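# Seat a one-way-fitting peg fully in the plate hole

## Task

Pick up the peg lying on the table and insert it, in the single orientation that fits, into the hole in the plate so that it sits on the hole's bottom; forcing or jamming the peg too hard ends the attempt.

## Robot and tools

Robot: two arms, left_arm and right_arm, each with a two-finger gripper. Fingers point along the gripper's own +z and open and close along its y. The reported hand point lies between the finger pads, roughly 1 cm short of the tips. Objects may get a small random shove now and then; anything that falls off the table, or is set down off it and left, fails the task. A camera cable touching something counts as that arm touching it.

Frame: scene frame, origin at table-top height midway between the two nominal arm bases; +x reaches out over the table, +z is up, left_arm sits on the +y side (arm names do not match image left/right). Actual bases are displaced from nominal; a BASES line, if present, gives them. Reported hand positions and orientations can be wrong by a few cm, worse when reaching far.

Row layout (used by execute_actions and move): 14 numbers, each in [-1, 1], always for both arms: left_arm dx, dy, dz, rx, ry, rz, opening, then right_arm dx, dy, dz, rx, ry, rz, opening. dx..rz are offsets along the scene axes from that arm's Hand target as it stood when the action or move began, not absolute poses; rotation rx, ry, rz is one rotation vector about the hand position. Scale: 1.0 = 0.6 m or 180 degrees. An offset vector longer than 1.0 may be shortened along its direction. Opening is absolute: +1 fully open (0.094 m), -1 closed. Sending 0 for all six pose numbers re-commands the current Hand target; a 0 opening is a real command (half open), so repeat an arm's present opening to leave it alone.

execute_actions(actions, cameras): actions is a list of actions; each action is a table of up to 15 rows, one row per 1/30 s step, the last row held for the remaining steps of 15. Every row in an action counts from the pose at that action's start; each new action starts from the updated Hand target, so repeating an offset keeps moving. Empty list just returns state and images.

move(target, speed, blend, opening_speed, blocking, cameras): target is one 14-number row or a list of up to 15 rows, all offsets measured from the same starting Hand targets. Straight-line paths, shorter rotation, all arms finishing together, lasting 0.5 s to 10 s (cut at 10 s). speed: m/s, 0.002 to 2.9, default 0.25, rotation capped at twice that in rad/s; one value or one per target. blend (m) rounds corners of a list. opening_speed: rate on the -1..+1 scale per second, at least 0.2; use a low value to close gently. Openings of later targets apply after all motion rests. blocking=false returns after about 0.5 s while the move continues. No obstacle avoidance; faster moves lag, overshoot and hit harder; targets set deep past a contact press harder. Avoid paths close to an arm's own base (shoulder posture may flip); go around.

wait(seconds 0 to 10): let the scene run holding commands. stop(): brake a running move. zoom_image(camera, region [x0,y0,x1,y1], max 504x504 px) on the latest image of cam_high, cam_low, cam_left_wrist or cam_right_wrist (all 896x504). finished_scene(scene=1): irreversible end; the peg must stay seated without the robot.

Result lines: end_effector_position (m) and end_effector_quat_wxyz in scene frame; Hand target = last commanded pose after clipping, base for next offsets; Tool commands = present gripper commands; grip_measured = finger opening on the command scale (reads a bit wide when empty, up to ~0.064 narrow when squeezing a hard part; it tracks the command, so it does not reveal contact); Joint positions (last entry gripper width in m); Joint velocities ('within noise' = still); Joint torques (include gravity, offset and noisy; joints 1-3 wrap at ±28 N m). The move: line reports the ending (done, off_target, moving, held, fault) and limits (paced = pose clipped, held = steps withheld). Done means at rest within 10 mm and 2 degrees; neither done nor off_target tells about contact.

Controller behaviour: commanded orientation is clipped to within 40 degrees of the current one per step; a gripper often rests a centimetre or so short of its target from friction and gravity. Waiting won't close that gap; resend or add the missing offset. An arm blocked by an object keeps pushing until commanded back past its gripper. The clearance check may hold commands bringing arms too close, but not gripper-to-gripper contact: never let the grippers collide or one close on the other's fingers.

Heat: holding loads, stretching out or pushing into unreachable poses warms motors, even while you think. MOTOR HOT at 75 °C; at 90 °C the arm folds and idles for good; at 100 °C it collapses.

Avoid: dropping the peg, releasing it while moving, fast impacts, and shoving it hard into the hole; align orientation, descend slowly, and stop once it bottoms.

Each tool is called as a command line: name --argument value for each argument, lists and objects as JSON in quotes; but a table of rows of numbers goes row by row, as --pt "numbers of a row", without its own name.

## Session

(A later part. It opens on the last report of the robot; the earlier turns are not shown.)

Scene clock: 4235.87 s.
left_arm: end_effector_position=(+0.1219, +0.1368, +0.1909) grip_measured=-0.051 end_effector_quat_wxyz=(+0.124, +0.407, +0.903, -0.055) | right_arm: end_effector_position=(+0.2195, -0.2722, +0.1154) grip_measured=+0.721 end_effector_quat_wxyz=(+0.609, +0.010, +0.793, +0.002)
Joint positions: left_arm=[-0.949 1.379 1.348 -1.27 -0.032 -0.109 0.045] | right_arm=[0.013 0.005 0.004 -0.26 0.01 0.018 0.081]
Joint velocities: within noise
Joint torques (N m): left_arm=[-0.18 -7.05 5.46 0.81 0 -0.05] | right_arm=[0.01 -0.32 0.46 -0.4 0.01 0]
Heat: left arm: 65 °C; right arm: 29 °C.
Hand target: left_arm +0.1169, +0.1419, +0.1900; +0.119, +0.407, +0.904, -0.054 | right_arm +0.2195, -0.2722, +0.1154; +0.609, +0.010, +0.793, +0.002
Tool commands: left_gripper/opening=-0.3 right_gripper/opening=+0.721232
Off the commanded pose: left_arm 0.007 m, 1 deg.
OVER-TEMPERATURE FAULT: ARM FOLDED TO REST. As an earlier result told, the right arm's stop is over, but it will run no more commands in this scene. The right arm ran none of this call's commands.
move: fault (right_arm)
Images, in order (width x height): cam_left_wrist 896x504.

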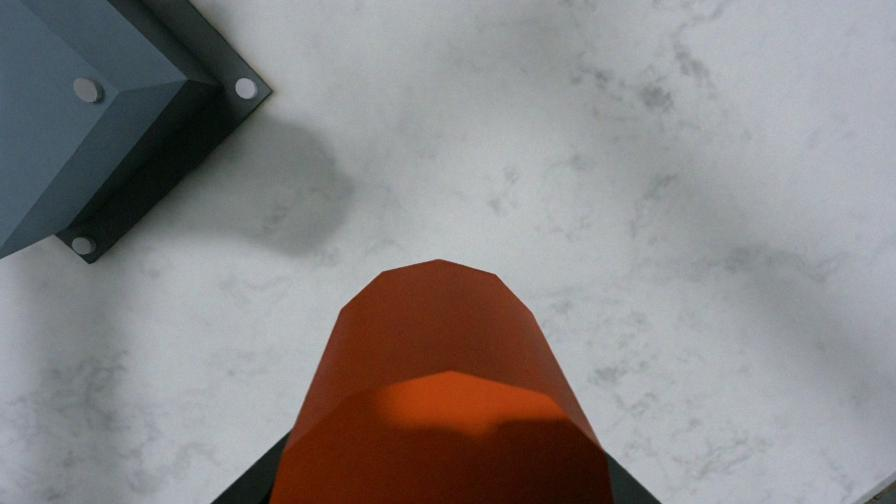

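wait --seconds 0.5 --cameras '["cam_high", "cam_low", "cam_left_wrist"]'

zoom_image --camera "cam_low" --region '[534, 180, 660, 270]'

zoom_image --camera "cam_high" --region '[300, 210, 426, 300]'

Scene clock: 4359.50 s.
left_arm: end_effector_position=(+0.1219, +0.1368, +0.1909) grip_measured=-0.051 end_effector_quat_wxyz=(+0.124, +0.407, +0.903, -0.055) | right_arm: end_effector_position=(+0.2195, -0.2722, +0.1154) grip_measured=+0.721 end_effector_quat_wxyz=(+0.609, +0.010, +0.793, +0.002)
Joint positions: left_arm=[-0.949 1.379 1.348 -1.27 -0.032 -0.109 0.045] | right_arm=[0.013 0.005 0.004 -0.26 0.01 0.018 0.081]
Joint velocities: within noise
Joint torques (N m): left_arm=[-0.23 -7.04 5.44 0.81 0 -0.06] | right_arm=[0.02 -0.32 0.46 -0.4 0.02 0]
Heat: left arm: 55 °C; right arm: 29 °C.
Hand target: left_arm +0.1169, +0.1419, +0.1900; +0.119, +0.407, +0.904, -0.054 | right_arm +0.2195, -0.2722, +0.1154; +0.609, +0.010, +0.793, +0.002
Tool commands: left_gripper/opening=-0.3 right_gripper/opening=+0.721232
Off the commanded pose: left_arm 0.007 m, 1 deg.
OVER-TEMPERATURE FAULT: ARM FOLDED TO REST. As an earlier result told, the right arm's stop is over, but it will run no more commands in this scene.
wait: 0.50 s; at rest from the start
Images, in order (width x height): cam_high 896x504, cam_low 896x504, cam_left_wrist 896x504.

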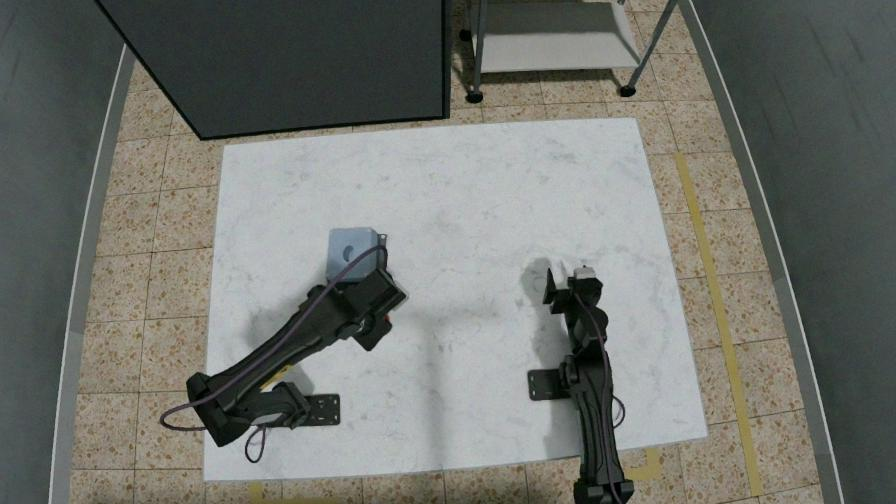

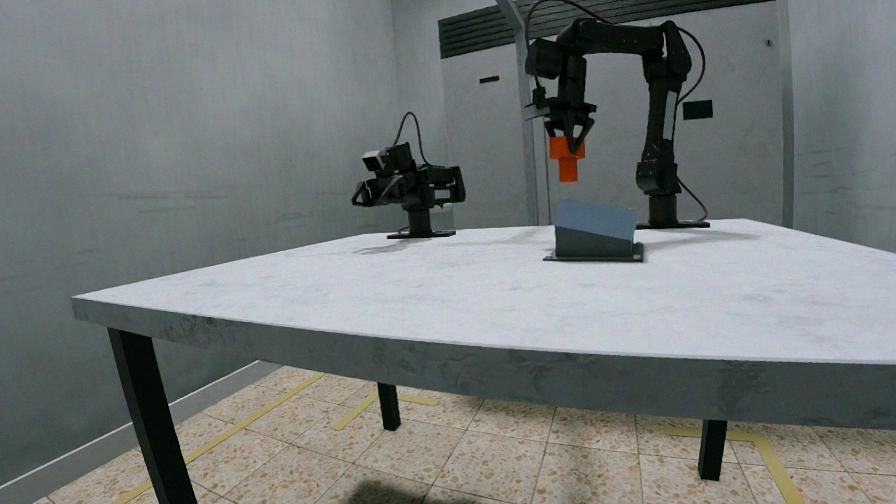

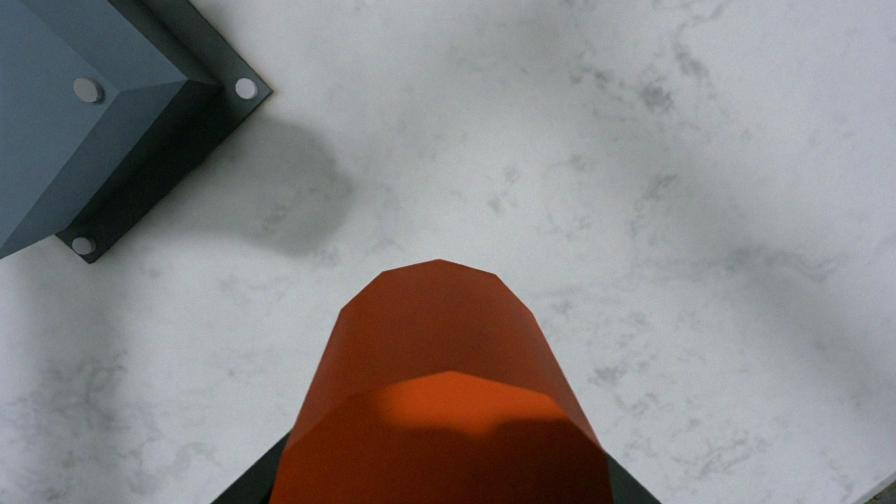

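Scaled by 4.000 from the camera's 896x504 image, which has a finer 1280x720 frame.

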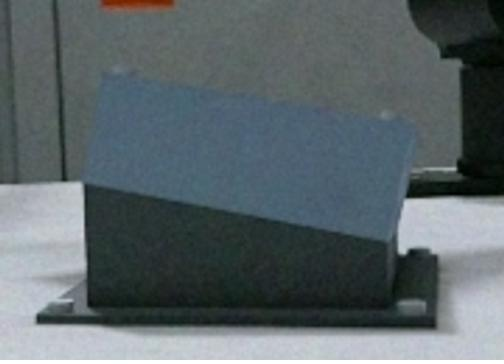

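Scaled by 4.000 from the camera's 896x504 image, which has a finer 1280x720 frame.

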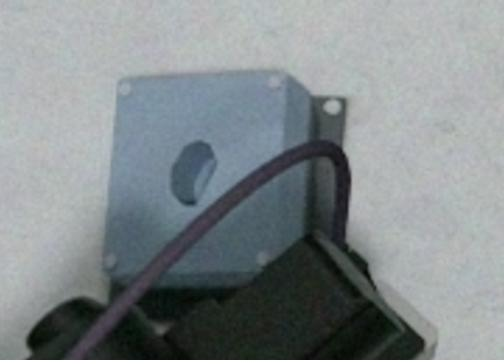

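move --target '[0.3535, 0.1585, 0.03, -0.0709, -0.0033, 0.2247, -0.3, 0, 0, 0, 0, 0, 0, 0.72]' --speed 0.12 --cameras '["cam_high", "cam_low", "cam_left_wrist"]'

zoom_image --camera "cam_low" --region '[500, 100, 696, 270]'

Scene clock: 4483.47 s.
left_arm: end_effector_position=(+0.3216, +0.2389, +0.2015) grip_measured=-0.051 end_effector_quat_wxyz=(+0.171, +0.059, +0.979, -0.098) | right_arm: end_effector_position=(+0.2195, -0.2722, +0.1154) grip_measured=+0.721 end_effector_quat_wxyz=(+0.609, +0.010, +0.793, +0.002)
Joint positions: left_arm=[-0.268 1.68 1.64 -1.151 0.115 -0.181 0.045] | right_arm=[0.013 0.005 0.004 -0.26 0.01 0.018 0.081]
Joint velocities: within noise
Joint torques (N m): left_arm=[0.44 -7.83 9.57 1.1 0.15 -0.05] | right_arm=[0.02 -0.32 0.46 -0.4 0.02 0]
Heat: left arm: 51 °C; right arm: 29 °C.
Hand target: left_arm +0.3290, +0.2369, +0.2081; +0.179, +0.055, +0.977, -0.105 | right_arm +0.2195, -0.2722, +0.1154; +0.609, +0.010, +0.793, +0.002
Tool commands: left_gripper/opening=-0.3 right_gripper/opening=+0.721232
Off the commanded pose: left_arm 0.010 m, 1 deg.
OVER-TEMPERATURE FAULT: ARM FOLDED TO REST. As an earlier result told, the right arm's stop is over, but it will run no more commands in this scene. The right arm ran none of this call's commands.
move: fault (right_arm)
Images, in order (width x height): cam_high 896x504, cam_low 896x504, cam_left_wrist 896x504.

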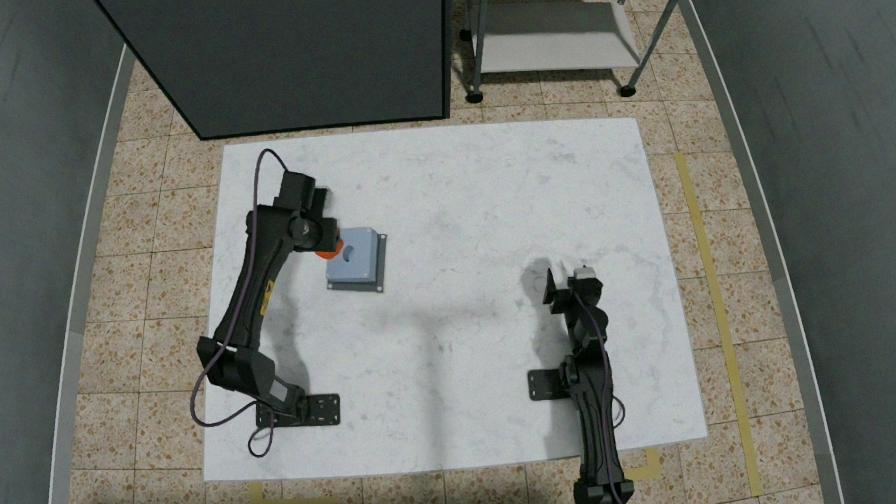

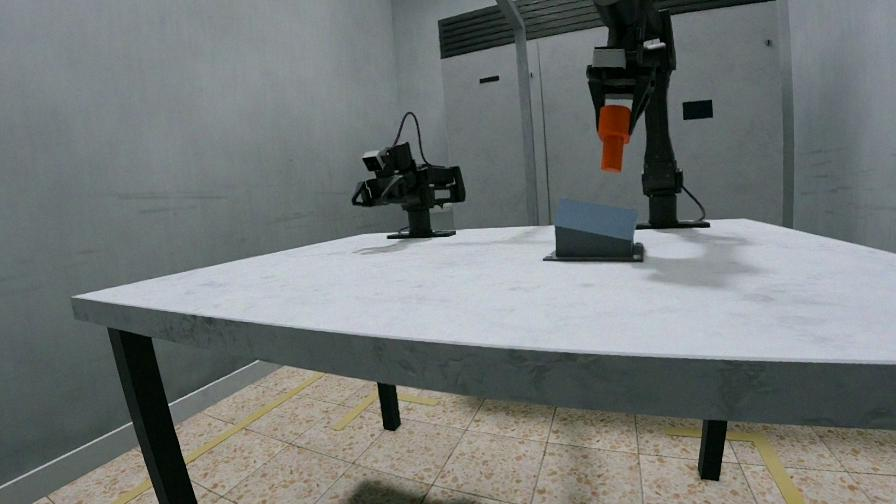

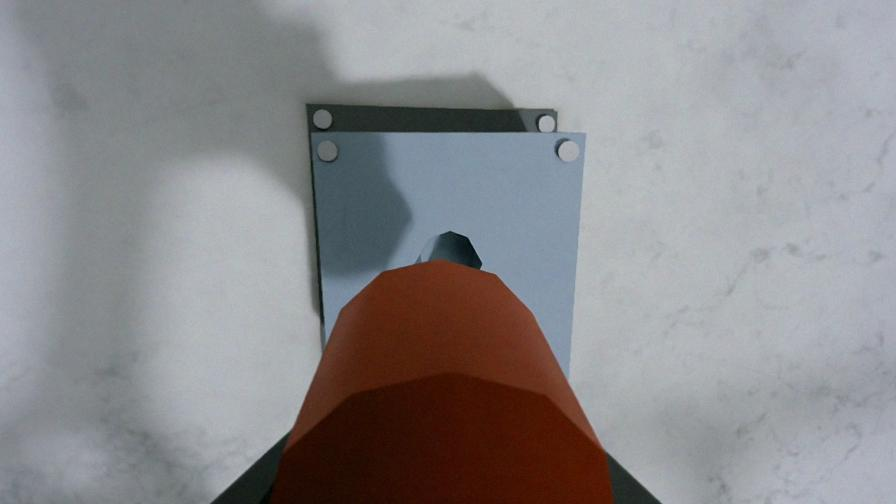

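Scaled by 2.571 from the camera's 896x504 image, which has a finer 1280x720 frame.

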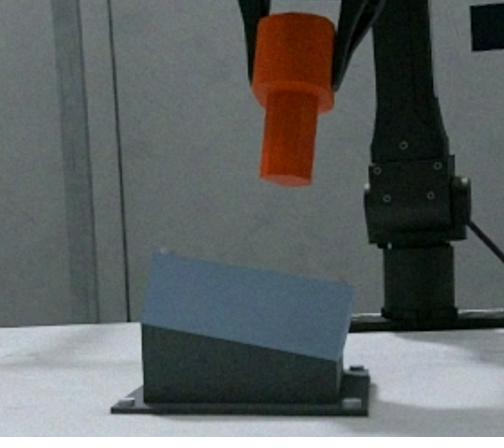

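zoom_image --camera "cam_low" --region '[570, 90, 654, 180]'

zoom_image --camera "cam_low" --region '[545, 190, 645, 270]'

zoom_image --camera "cam_left_wrist" --region '[290, 90, 610, 290]'

Scaled by 5.600 from the camera's 896x504 image, which has a finer 1280x720 frame.

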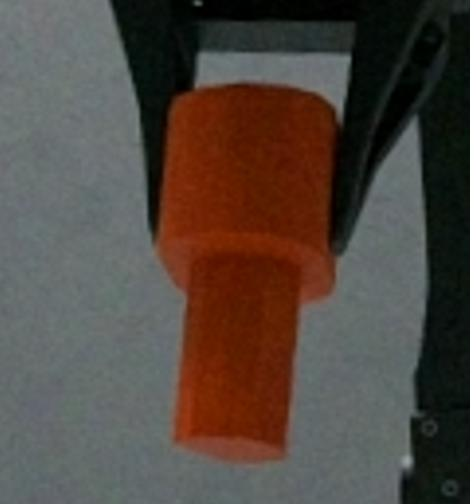

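Scaled by 5.040 from the camera's 896x504 image, which has a finer 1280x720 frame.

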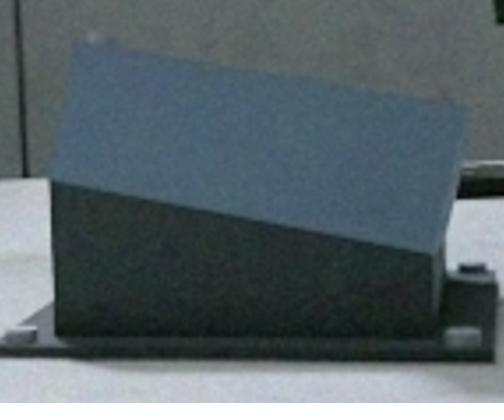

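Scaled by 1.575 from the camera's 896x504 image, which has a finer 1280x720 frame.

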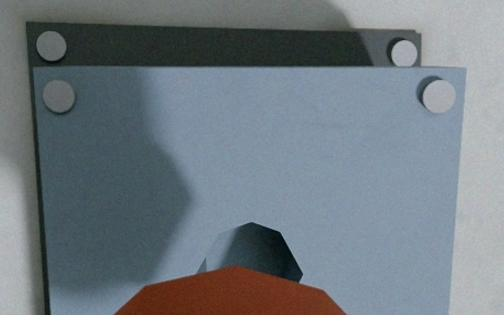

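wait --seconds 0.2 --cameras '["cam_low", "cam_high", "cam_left_wrist"]'

zoom_image --camera "cam_low" --region '[560, 10, 700, 180]'

zoom_image --camera "cam_low" --region '[590, 130, 640, 180]'

zoom_image --camera "cam_left_wrist" --region '[280, 220, 620, 504]'

Scene clock: 4902.27 s.
left_arm: end_effector_position=(+0.3216, +0.2388, +0.2015) grip_measured=-0.051 end_effector_quat_wxyz=(+0.171, +0.059, +0.979, -0.098) | right_arm: end_effector_position=(+0.2195, -0.2722, +0.1154) grip_measured=+0.721 end_effector_quat_wxyz=(+0.609, +0.010, +0.793, +0.002)
Joint positions: left_arm=[-0.268 1.68 1.64 -1.151 0.116 -0.182 0.045] | right_arm=[0.013 0.005 0.004 -0.26 0.01 0.018 0.081]
Joint velocities: within noise
Joint torques (N m): left_arm=[0.43 -7.84 9.58 1.09 0.15 -0.06] | right_arm=[0.02 -0.32 0.44 -0.4 0.02 0]
Heat: left arm: 47 °C; right arm: 29 °C.
Hand target: left_arm +0.3290, +0.2370, +0.2081; +0.179, +0.055, +0.977, -0.105 | right_arm +0.2195, -0.2722, +0.1154; +0.609, +0.010, +0.793, +0.002
Tool commands: left_gripper/opening=-0.3 right_gripper/opening=+0.721232
Off the commanded pose: left_arm 0.010 m, 1 deg.
OVER-TEMPERATURE FAULT: ARM FOLDED TO REST. As an earlier result told, the right arm's stop is over, but it will run no more commands in this scene.
wait: 0.20 s; at rest from the start
Images, in order (width x height): cam_high 896x504, cam_low 896x504, cam_left_wrist 896x504.

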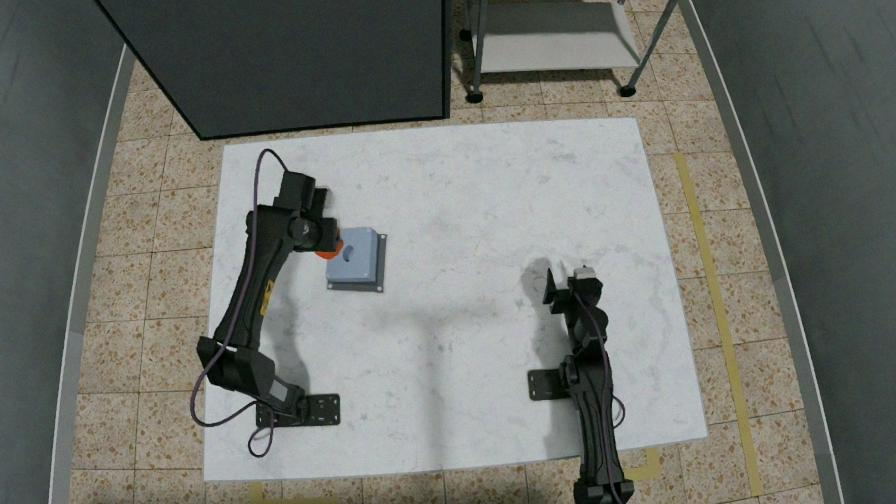

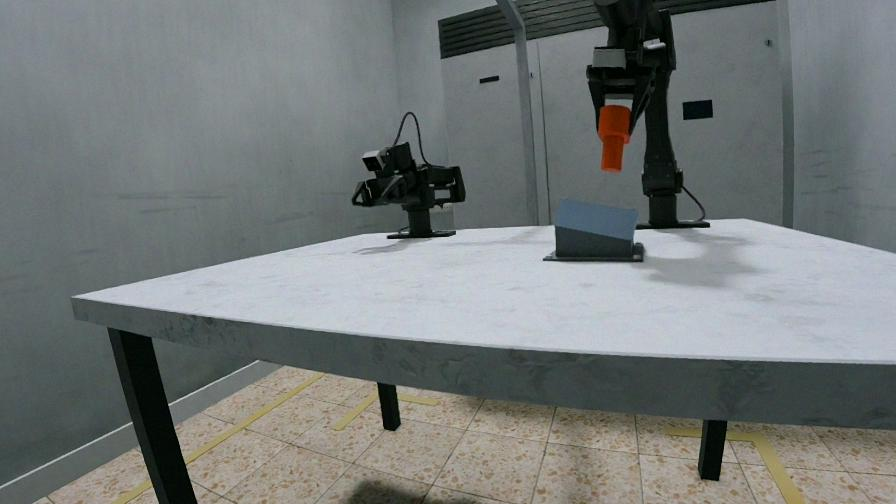

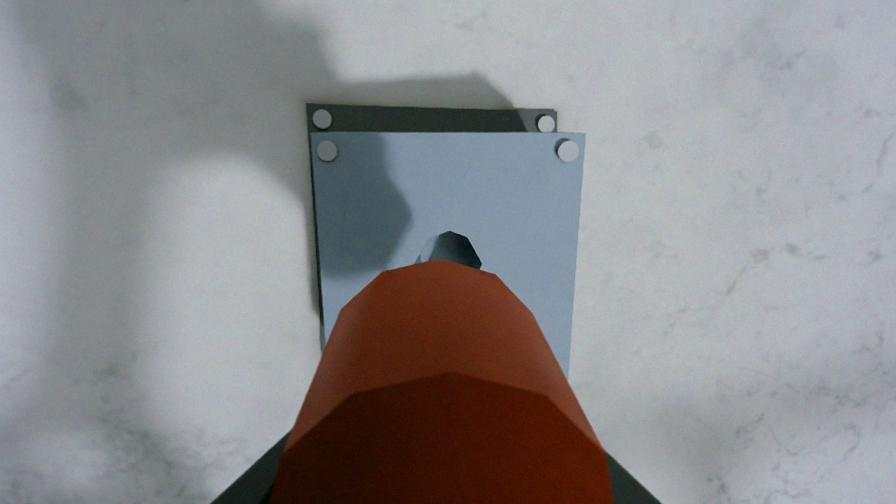

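Scaled by 2.965 from the camera's 896x504 image, which has a finer 1280x720 frame.

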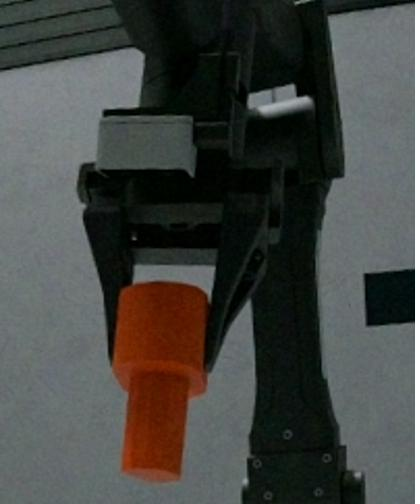

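Scaled by 10.080 from the camera's 896x504 image, which has a finer 1280x720 frame.

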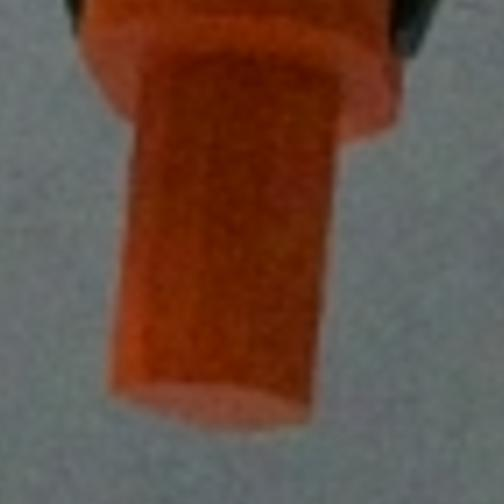

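Scaled by 1.482 from the camera's 896x504 image, which has a finer 1280x720 frame.

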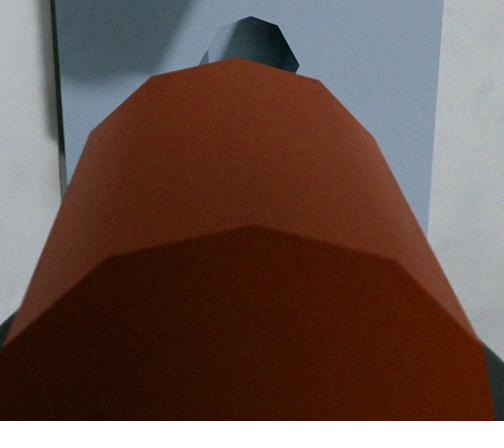

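zoom_image --camera "cam_low" --region '[548, 188, 598, 238]'

zoom_image --camera "cam_low" --region '[598, 200, 648, 250]'

Scaled by 10.080 from the camera's 896x504 image, which has a finer 1280x720 frame.

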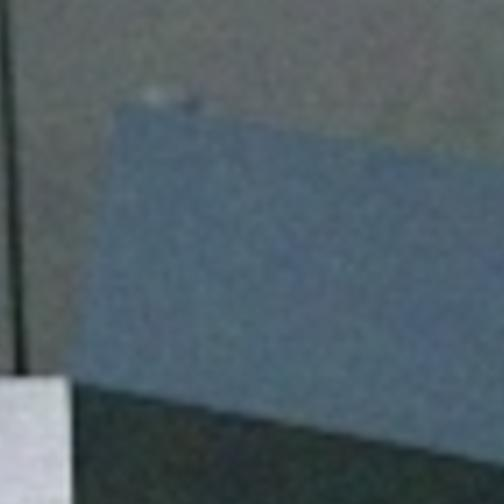

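Scaled by 10.080 from the camera's 896x504 image, which has a finer 1280x720 frame.

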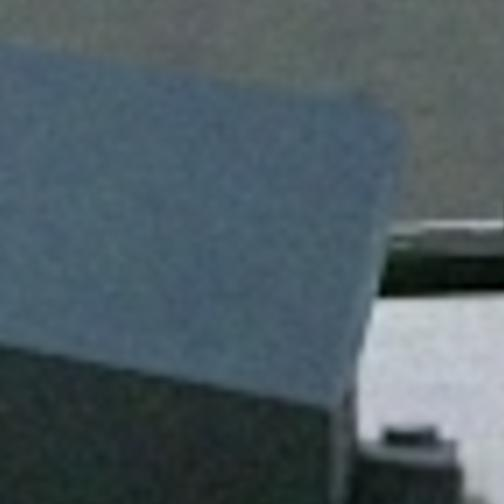

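move --target '[0.0208, 0.0025, -0.015, -0.0232, 0.0314, -0.0067, -0.3, 0, 0, 0, 0, 0, 0, 0.72]' --speed 0.05 --cameras '["cam_high", "cam_low", "cam_left_wrist"]'

zoom_image --camera "cam_low" --region '[590, 130, 640, 180]'

zoom_image --camera "cam_left_wrist" --region '[280, 80, 620, 364]'

Scene clock: 5024.67 s.
left_arm: end_effector_position=(+0.3379, +0.2390, +0.1956) grip_measured=-0.051 end_effector_quat_wxyz=(+0.133, +0.052, +0.980, -0.139) | right_arm: end_effector_position=(+0.2195, -0.2722, +0.1154) grip_measured=+0.721 end_effector_quat_wxyz=(+0.609, +0.010, +0.793, +0.002)
Joint positions: left_arm=[-0.208 1.797 1.763 -1.221 0.227 -0.149 0.045] | right_arm=[0.013 0.005 0.004 -0.26 0.01 0.018 0.081]
Joint velocities: within noise
Joint torques (N m): left_arm=[0.61 -8.69 9.39 0.84 0.27 0.06] | right_arm=[0.02 -0.32 0.46 -0.4 0.02 0]
Heat: left arm: 48 °C; right arm: 29 °C.
Hand target: left_arm +0.3415, +0.2385, +0.1990; +0.131, +0.054, +0.979, -0.145 | right_arm +0.2195, -0.2722, +0.1154; +0.609, +0.010, +0.793, +0.002
Tool commands: left_gripper/opening=-0.3 right_gripper/opening=+0.721232
Off the commanded pose: left_arm 0.005 m, 1 deg.
OVER-TEMPERATURE FAULT: ARM FOLDED TO REST. As an earlier result told, the right arm's stop is over, but it will run no more commands in this scene. The right arm ran none of this call's commands.
move: fault (right_arm)
Images, in order (width x height): cam_high 896x504, cam_low 896x504, cam_left_wrist 896x504.

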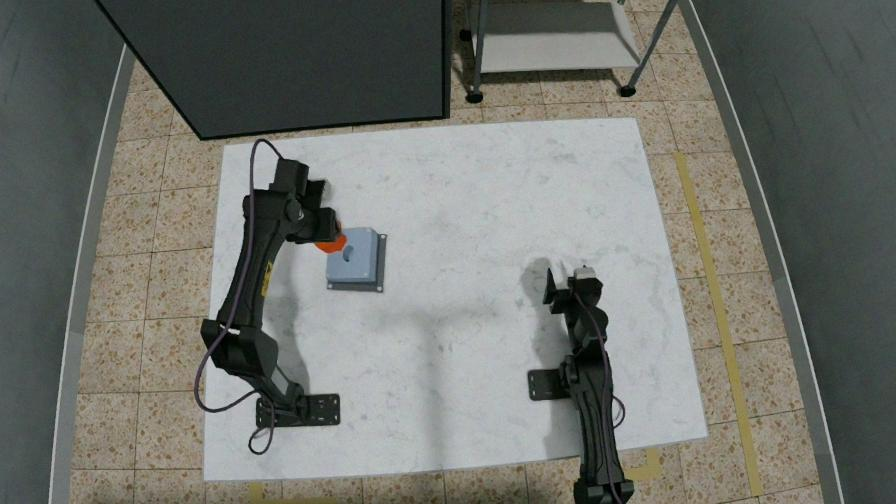

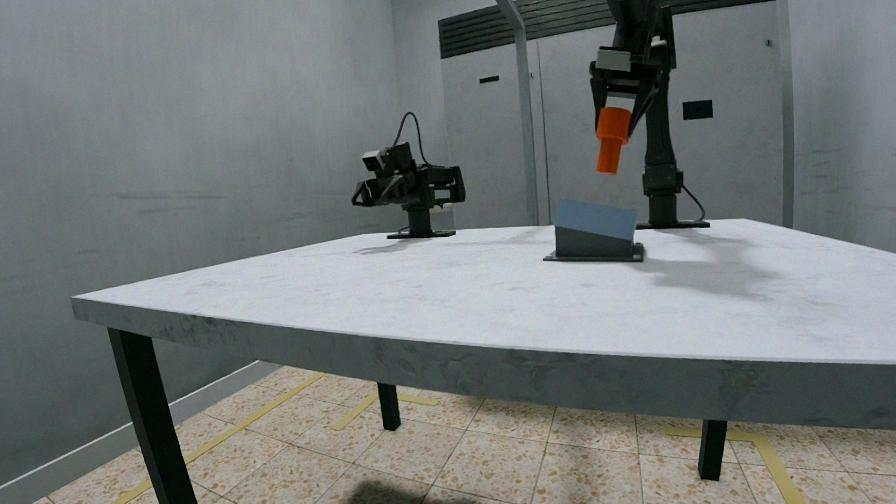

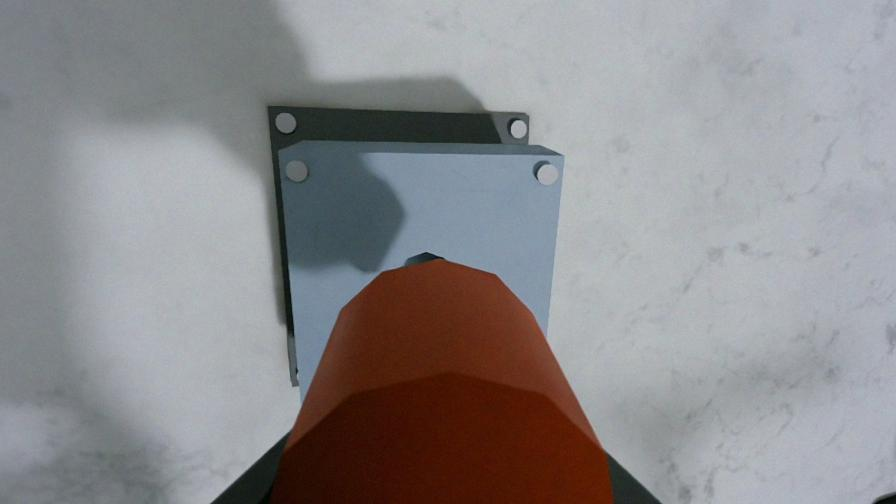

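Scaled by 10.080 from the camera's 896x504 image, which has a finer 1280x720 frame.

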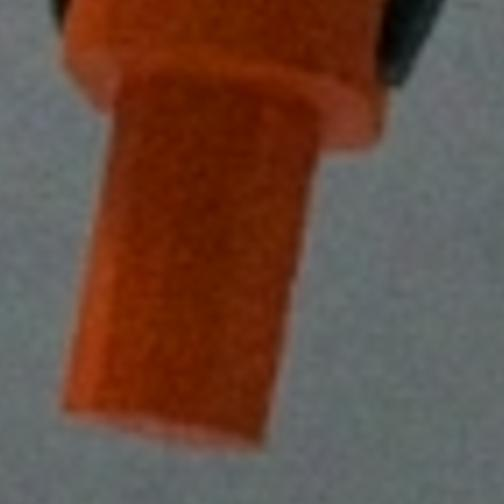

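Scaled by 1.482 from the camera's 896x504 image, which has a finer 1280x720 frame.

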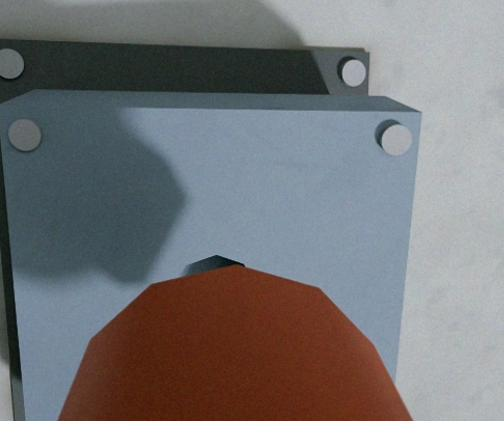

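zoom_image --camera "cam_left_wrist" --region '[256, 120, 346, 400]'

zoom_image --camera "cam_left_wrist" --region '[500, 120, 590, 400]'

zoom_image --camera "cam_left_wrist" --region '[370, 230, 520, 300]'

Scaled by 1.800 from the camera's 896x504 image, which has a finer 1280x720 frame.

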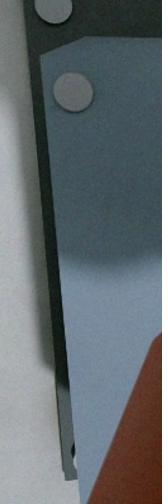

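Scaled by 1.800 from the camera's 896x504 image, which has a finer 1280x720 frame.

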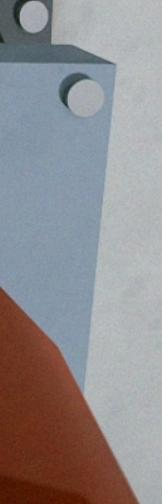

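Scaled by 3.360 from the camera's 896x504 image, which has a finer 1280x720 frame.

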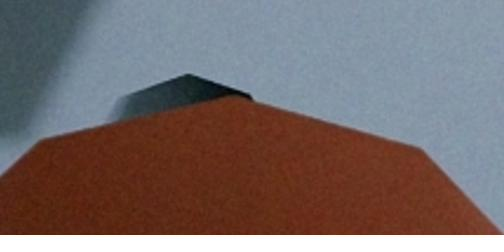

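zoom_image --camera "cam_left_wrist" --region '[280, 240, 450, 470]'

zoom_image --camera "cam_left_wrist" --region '[440, 240, 620, 470]'

Scaled by 2.191 from the camera's 896x504 image, which has a finer 1280x720 frame.

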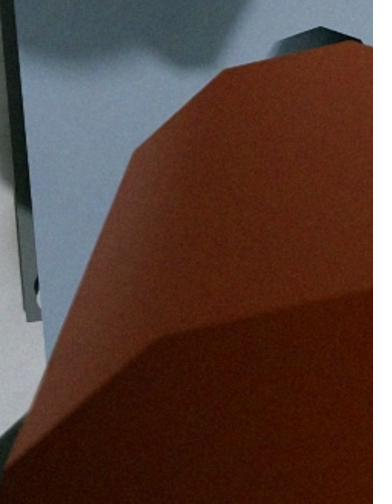

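Scaled by 2.191 from the camera's 896x504 image, which has a finer 1280x720 frame.

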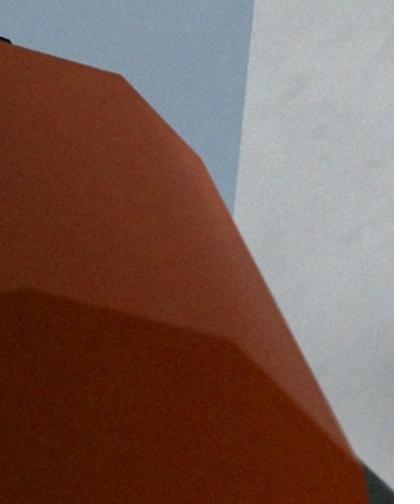

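zoom_image --camera "cam_left_wrist" --region '[264, 96, 344, 166]'

zoom_image --camera "cam_left_wrist" --region '[500, 96, 580, 196]'

zoom_image --camera "cam_low" --region '[552, 192, 582, 232]'

zoom_image --camera "cam_low" --region '[615, 202, 645, 242]'

Scaled by 6.300 from the camera's 896x504 image, which has a finer 1280x720 frame.

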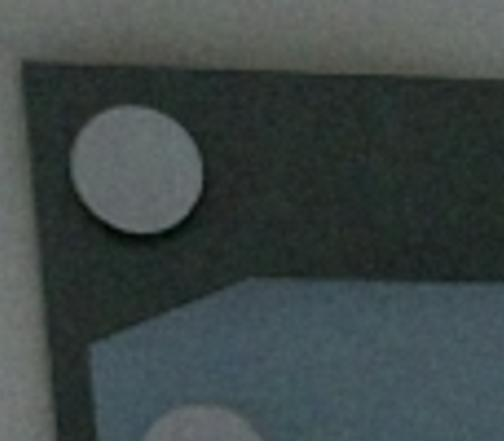

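Scaled by 5.040 from the camera's 896x504 image, which has a finer 1280x720 frame.

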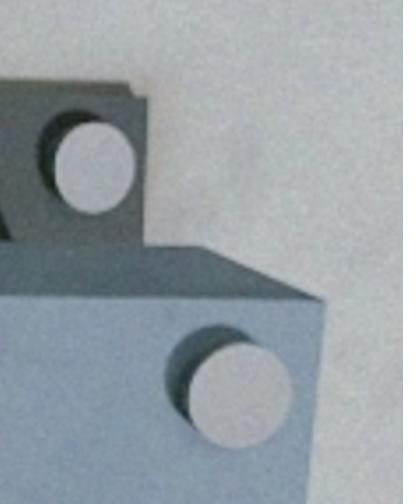

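Scaled by 12.600 from the camera's 896x504 image, which has a finer 1280x720 frame.

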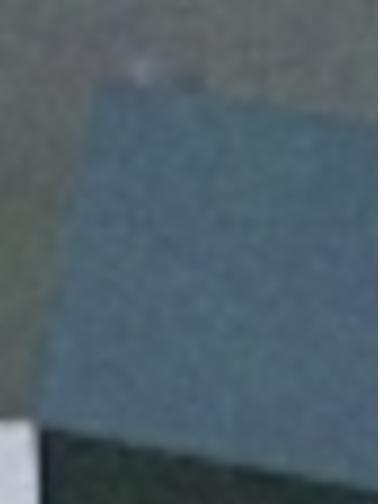

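Scaled by 12.600 from the camera's 896x504 image, which has a finer 1280x720 frame.

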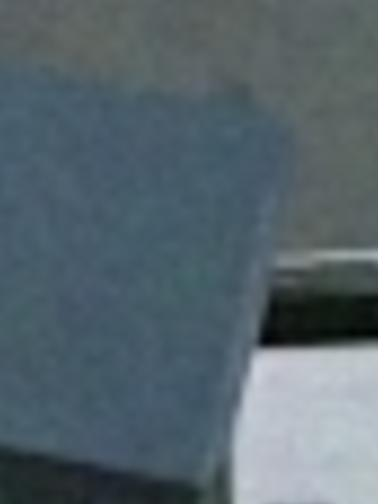

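move --target '[-0.008, -0.0012, -0.0253, -0.0016, -0.0041, 0.0085, -0.3, 0, 0, 0, 0, 0, 0, 0.72]' --speed 0.04 --cameras '["cam_high", "cam_low", "cam_left_wrist"]'

zoom_image --camera "cam_left_wrist" --region '[240, 80, 410, 420]'

zoom_image --camera "cam_left_wrist" --region '[400, 80, 600, 420]'

zoom_image --camera "cam_low" --region '[545, 130, 645, 270]'

Scene clock: 5337.57 s.
left_arm: end_effector_position=(+0.3403, +0.2383, +0.1754) grip_measured=-0.051 end_effector_quat_wxyz=(+0.129, +0.041, +0.981, -0.140) | right_arm: end_effector_position=(+0.2195, -0.2722, +0.1154) grip_measured=+0.721 end_effector_quat_wxyz=(+0.609, +0.010, +0.793, +0.002)
Joint positions: left_arm=[-0.208 1.797 1.682 -1.145 0.228 -0.171 0.045] | right_arm=[0.013 0.005 0.004 -0.26 0.01 0.018 0.081]
Joint velocities: within noise
Joint torques (N m): left_arm=[-0.01 -13.11 5.85 1 0.17 -0.06] | right_arm=[0.02 -0.32 0.46 -0.4 0.02 0]
Heat: left arm: 50 °C; right arm: 29 °C.
Hand target: left_arm +0.3367, +0.2377, +0.1838; +0.139, +0.041, +0.979, -0.146 | right_arm +0.2195, -0.2722, +0.1154; +0.609, +0.010, +0.793, +0.002
Tool commands: left_gripper/opening=-0.3 right_gripper/opening=+0.721232
Off the commanded pose: left_arm 0.009 m, 1 deg.
OVER-TEMPERATURE FAULT: ARM FOLDED TO REST. As an earlier result told, the right arm's stop is over, but it will run no more commands in this scene. The right arm ran none of this call's commands.
move: fault (right_arm)
Images, in order (width x height): cam_high 896x504, cam_low 896x504, cam_left_wrist 896x504.

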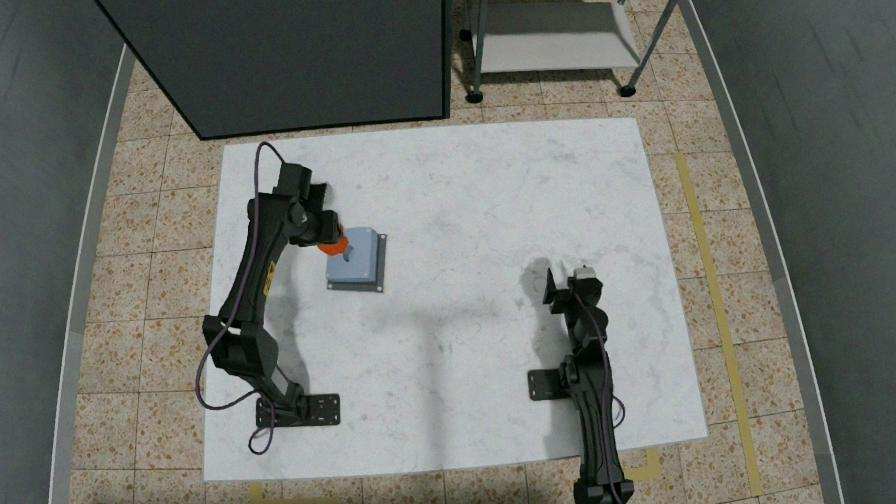

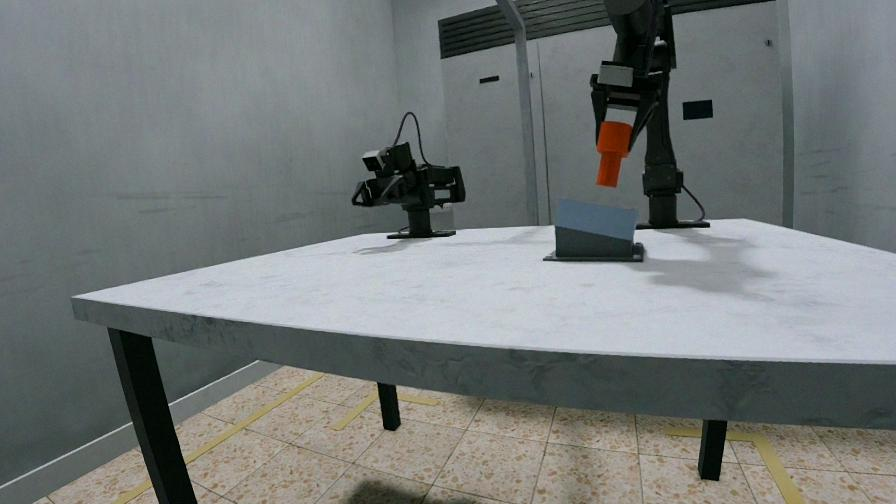

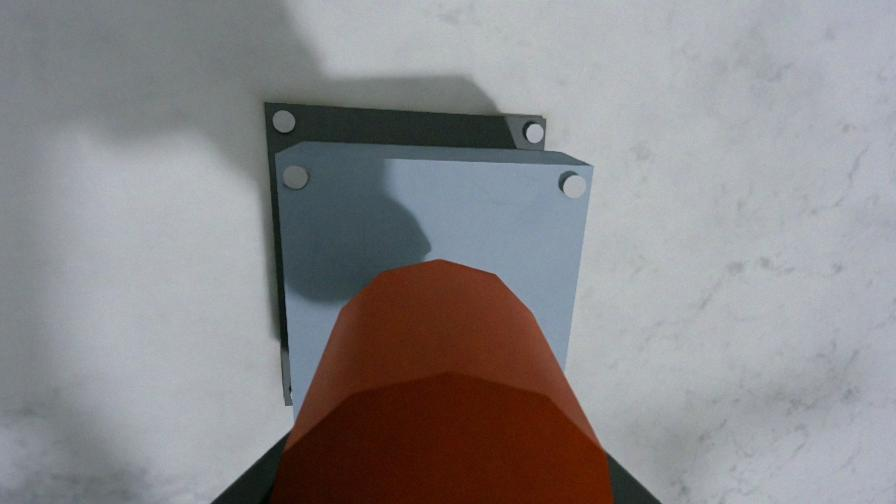

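Scaled by 1.482 from the camera's 896x504 image, which has a finer 1280x720 frame.

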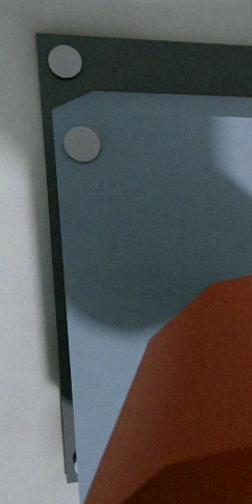

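Scaled by 1.482 from the camera's 896x504 image, which has a finer 1280x720 frame.

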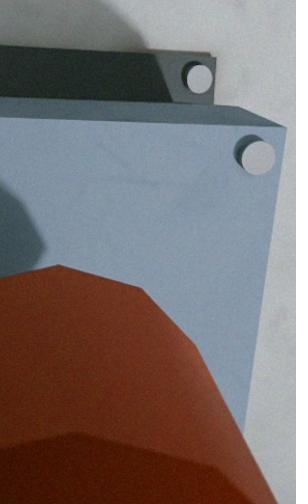

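Scaled by 3.600 from the camera's 896x504 image, which has a finer 1280x720 frame.

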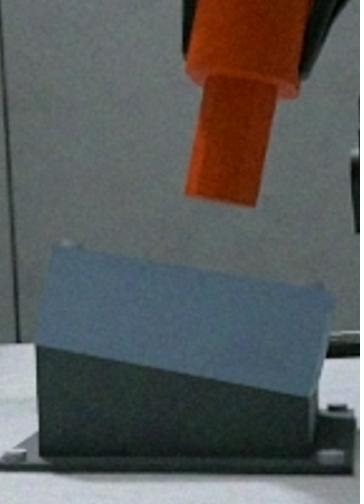

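zoom_image --camera "cam_left_wrist" --region '[260, 90, 340, 170]'

zoom_image --camera "cam_left_wrist" --region '[520, 100, 600, 200]'

zoom_image --camera "cam_left_wrist" --region '[270, 320, 350, 420]'

zoom_image --camera "cam_left_wrist" --region '[540, 300, 600, 400]'

Scaled by 6.300 from the camera's 896x504 image, which has a finer 1280x720 frame.

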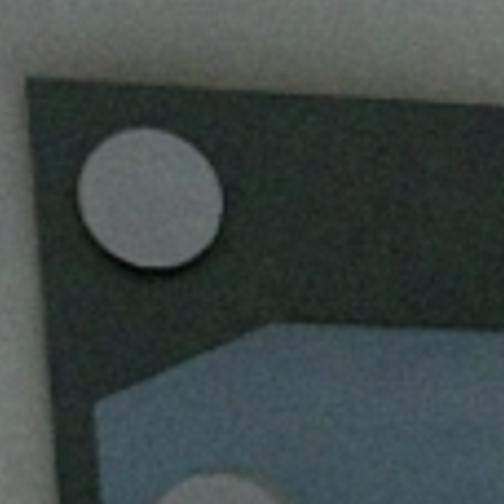

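Scaled by 5.040 from the camera's 896x504 image, which has a finer 1280x720 frame.

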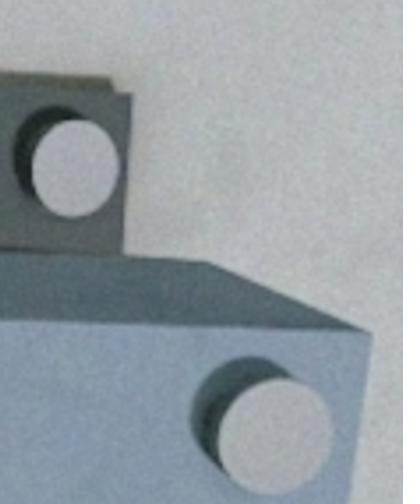

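Scaled by 5.040 from the camera's 896x504 image, which has a finer 1280x720 frame.

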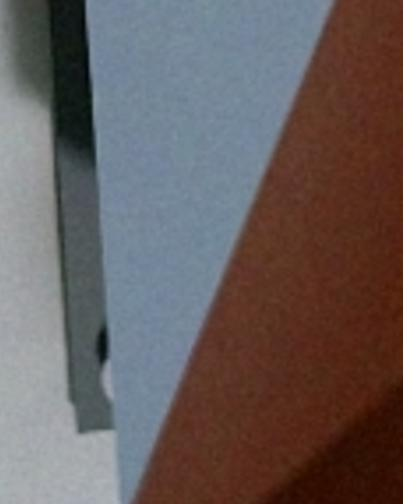

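Scaled by 5.040 from the camera's 896x504 image, which has a finer 1280x720 frame.

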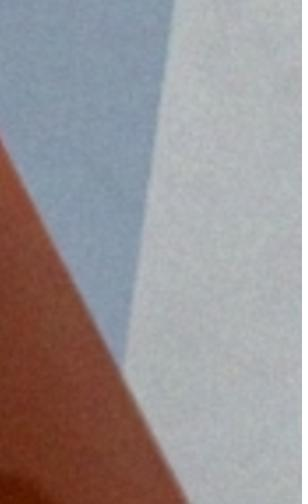

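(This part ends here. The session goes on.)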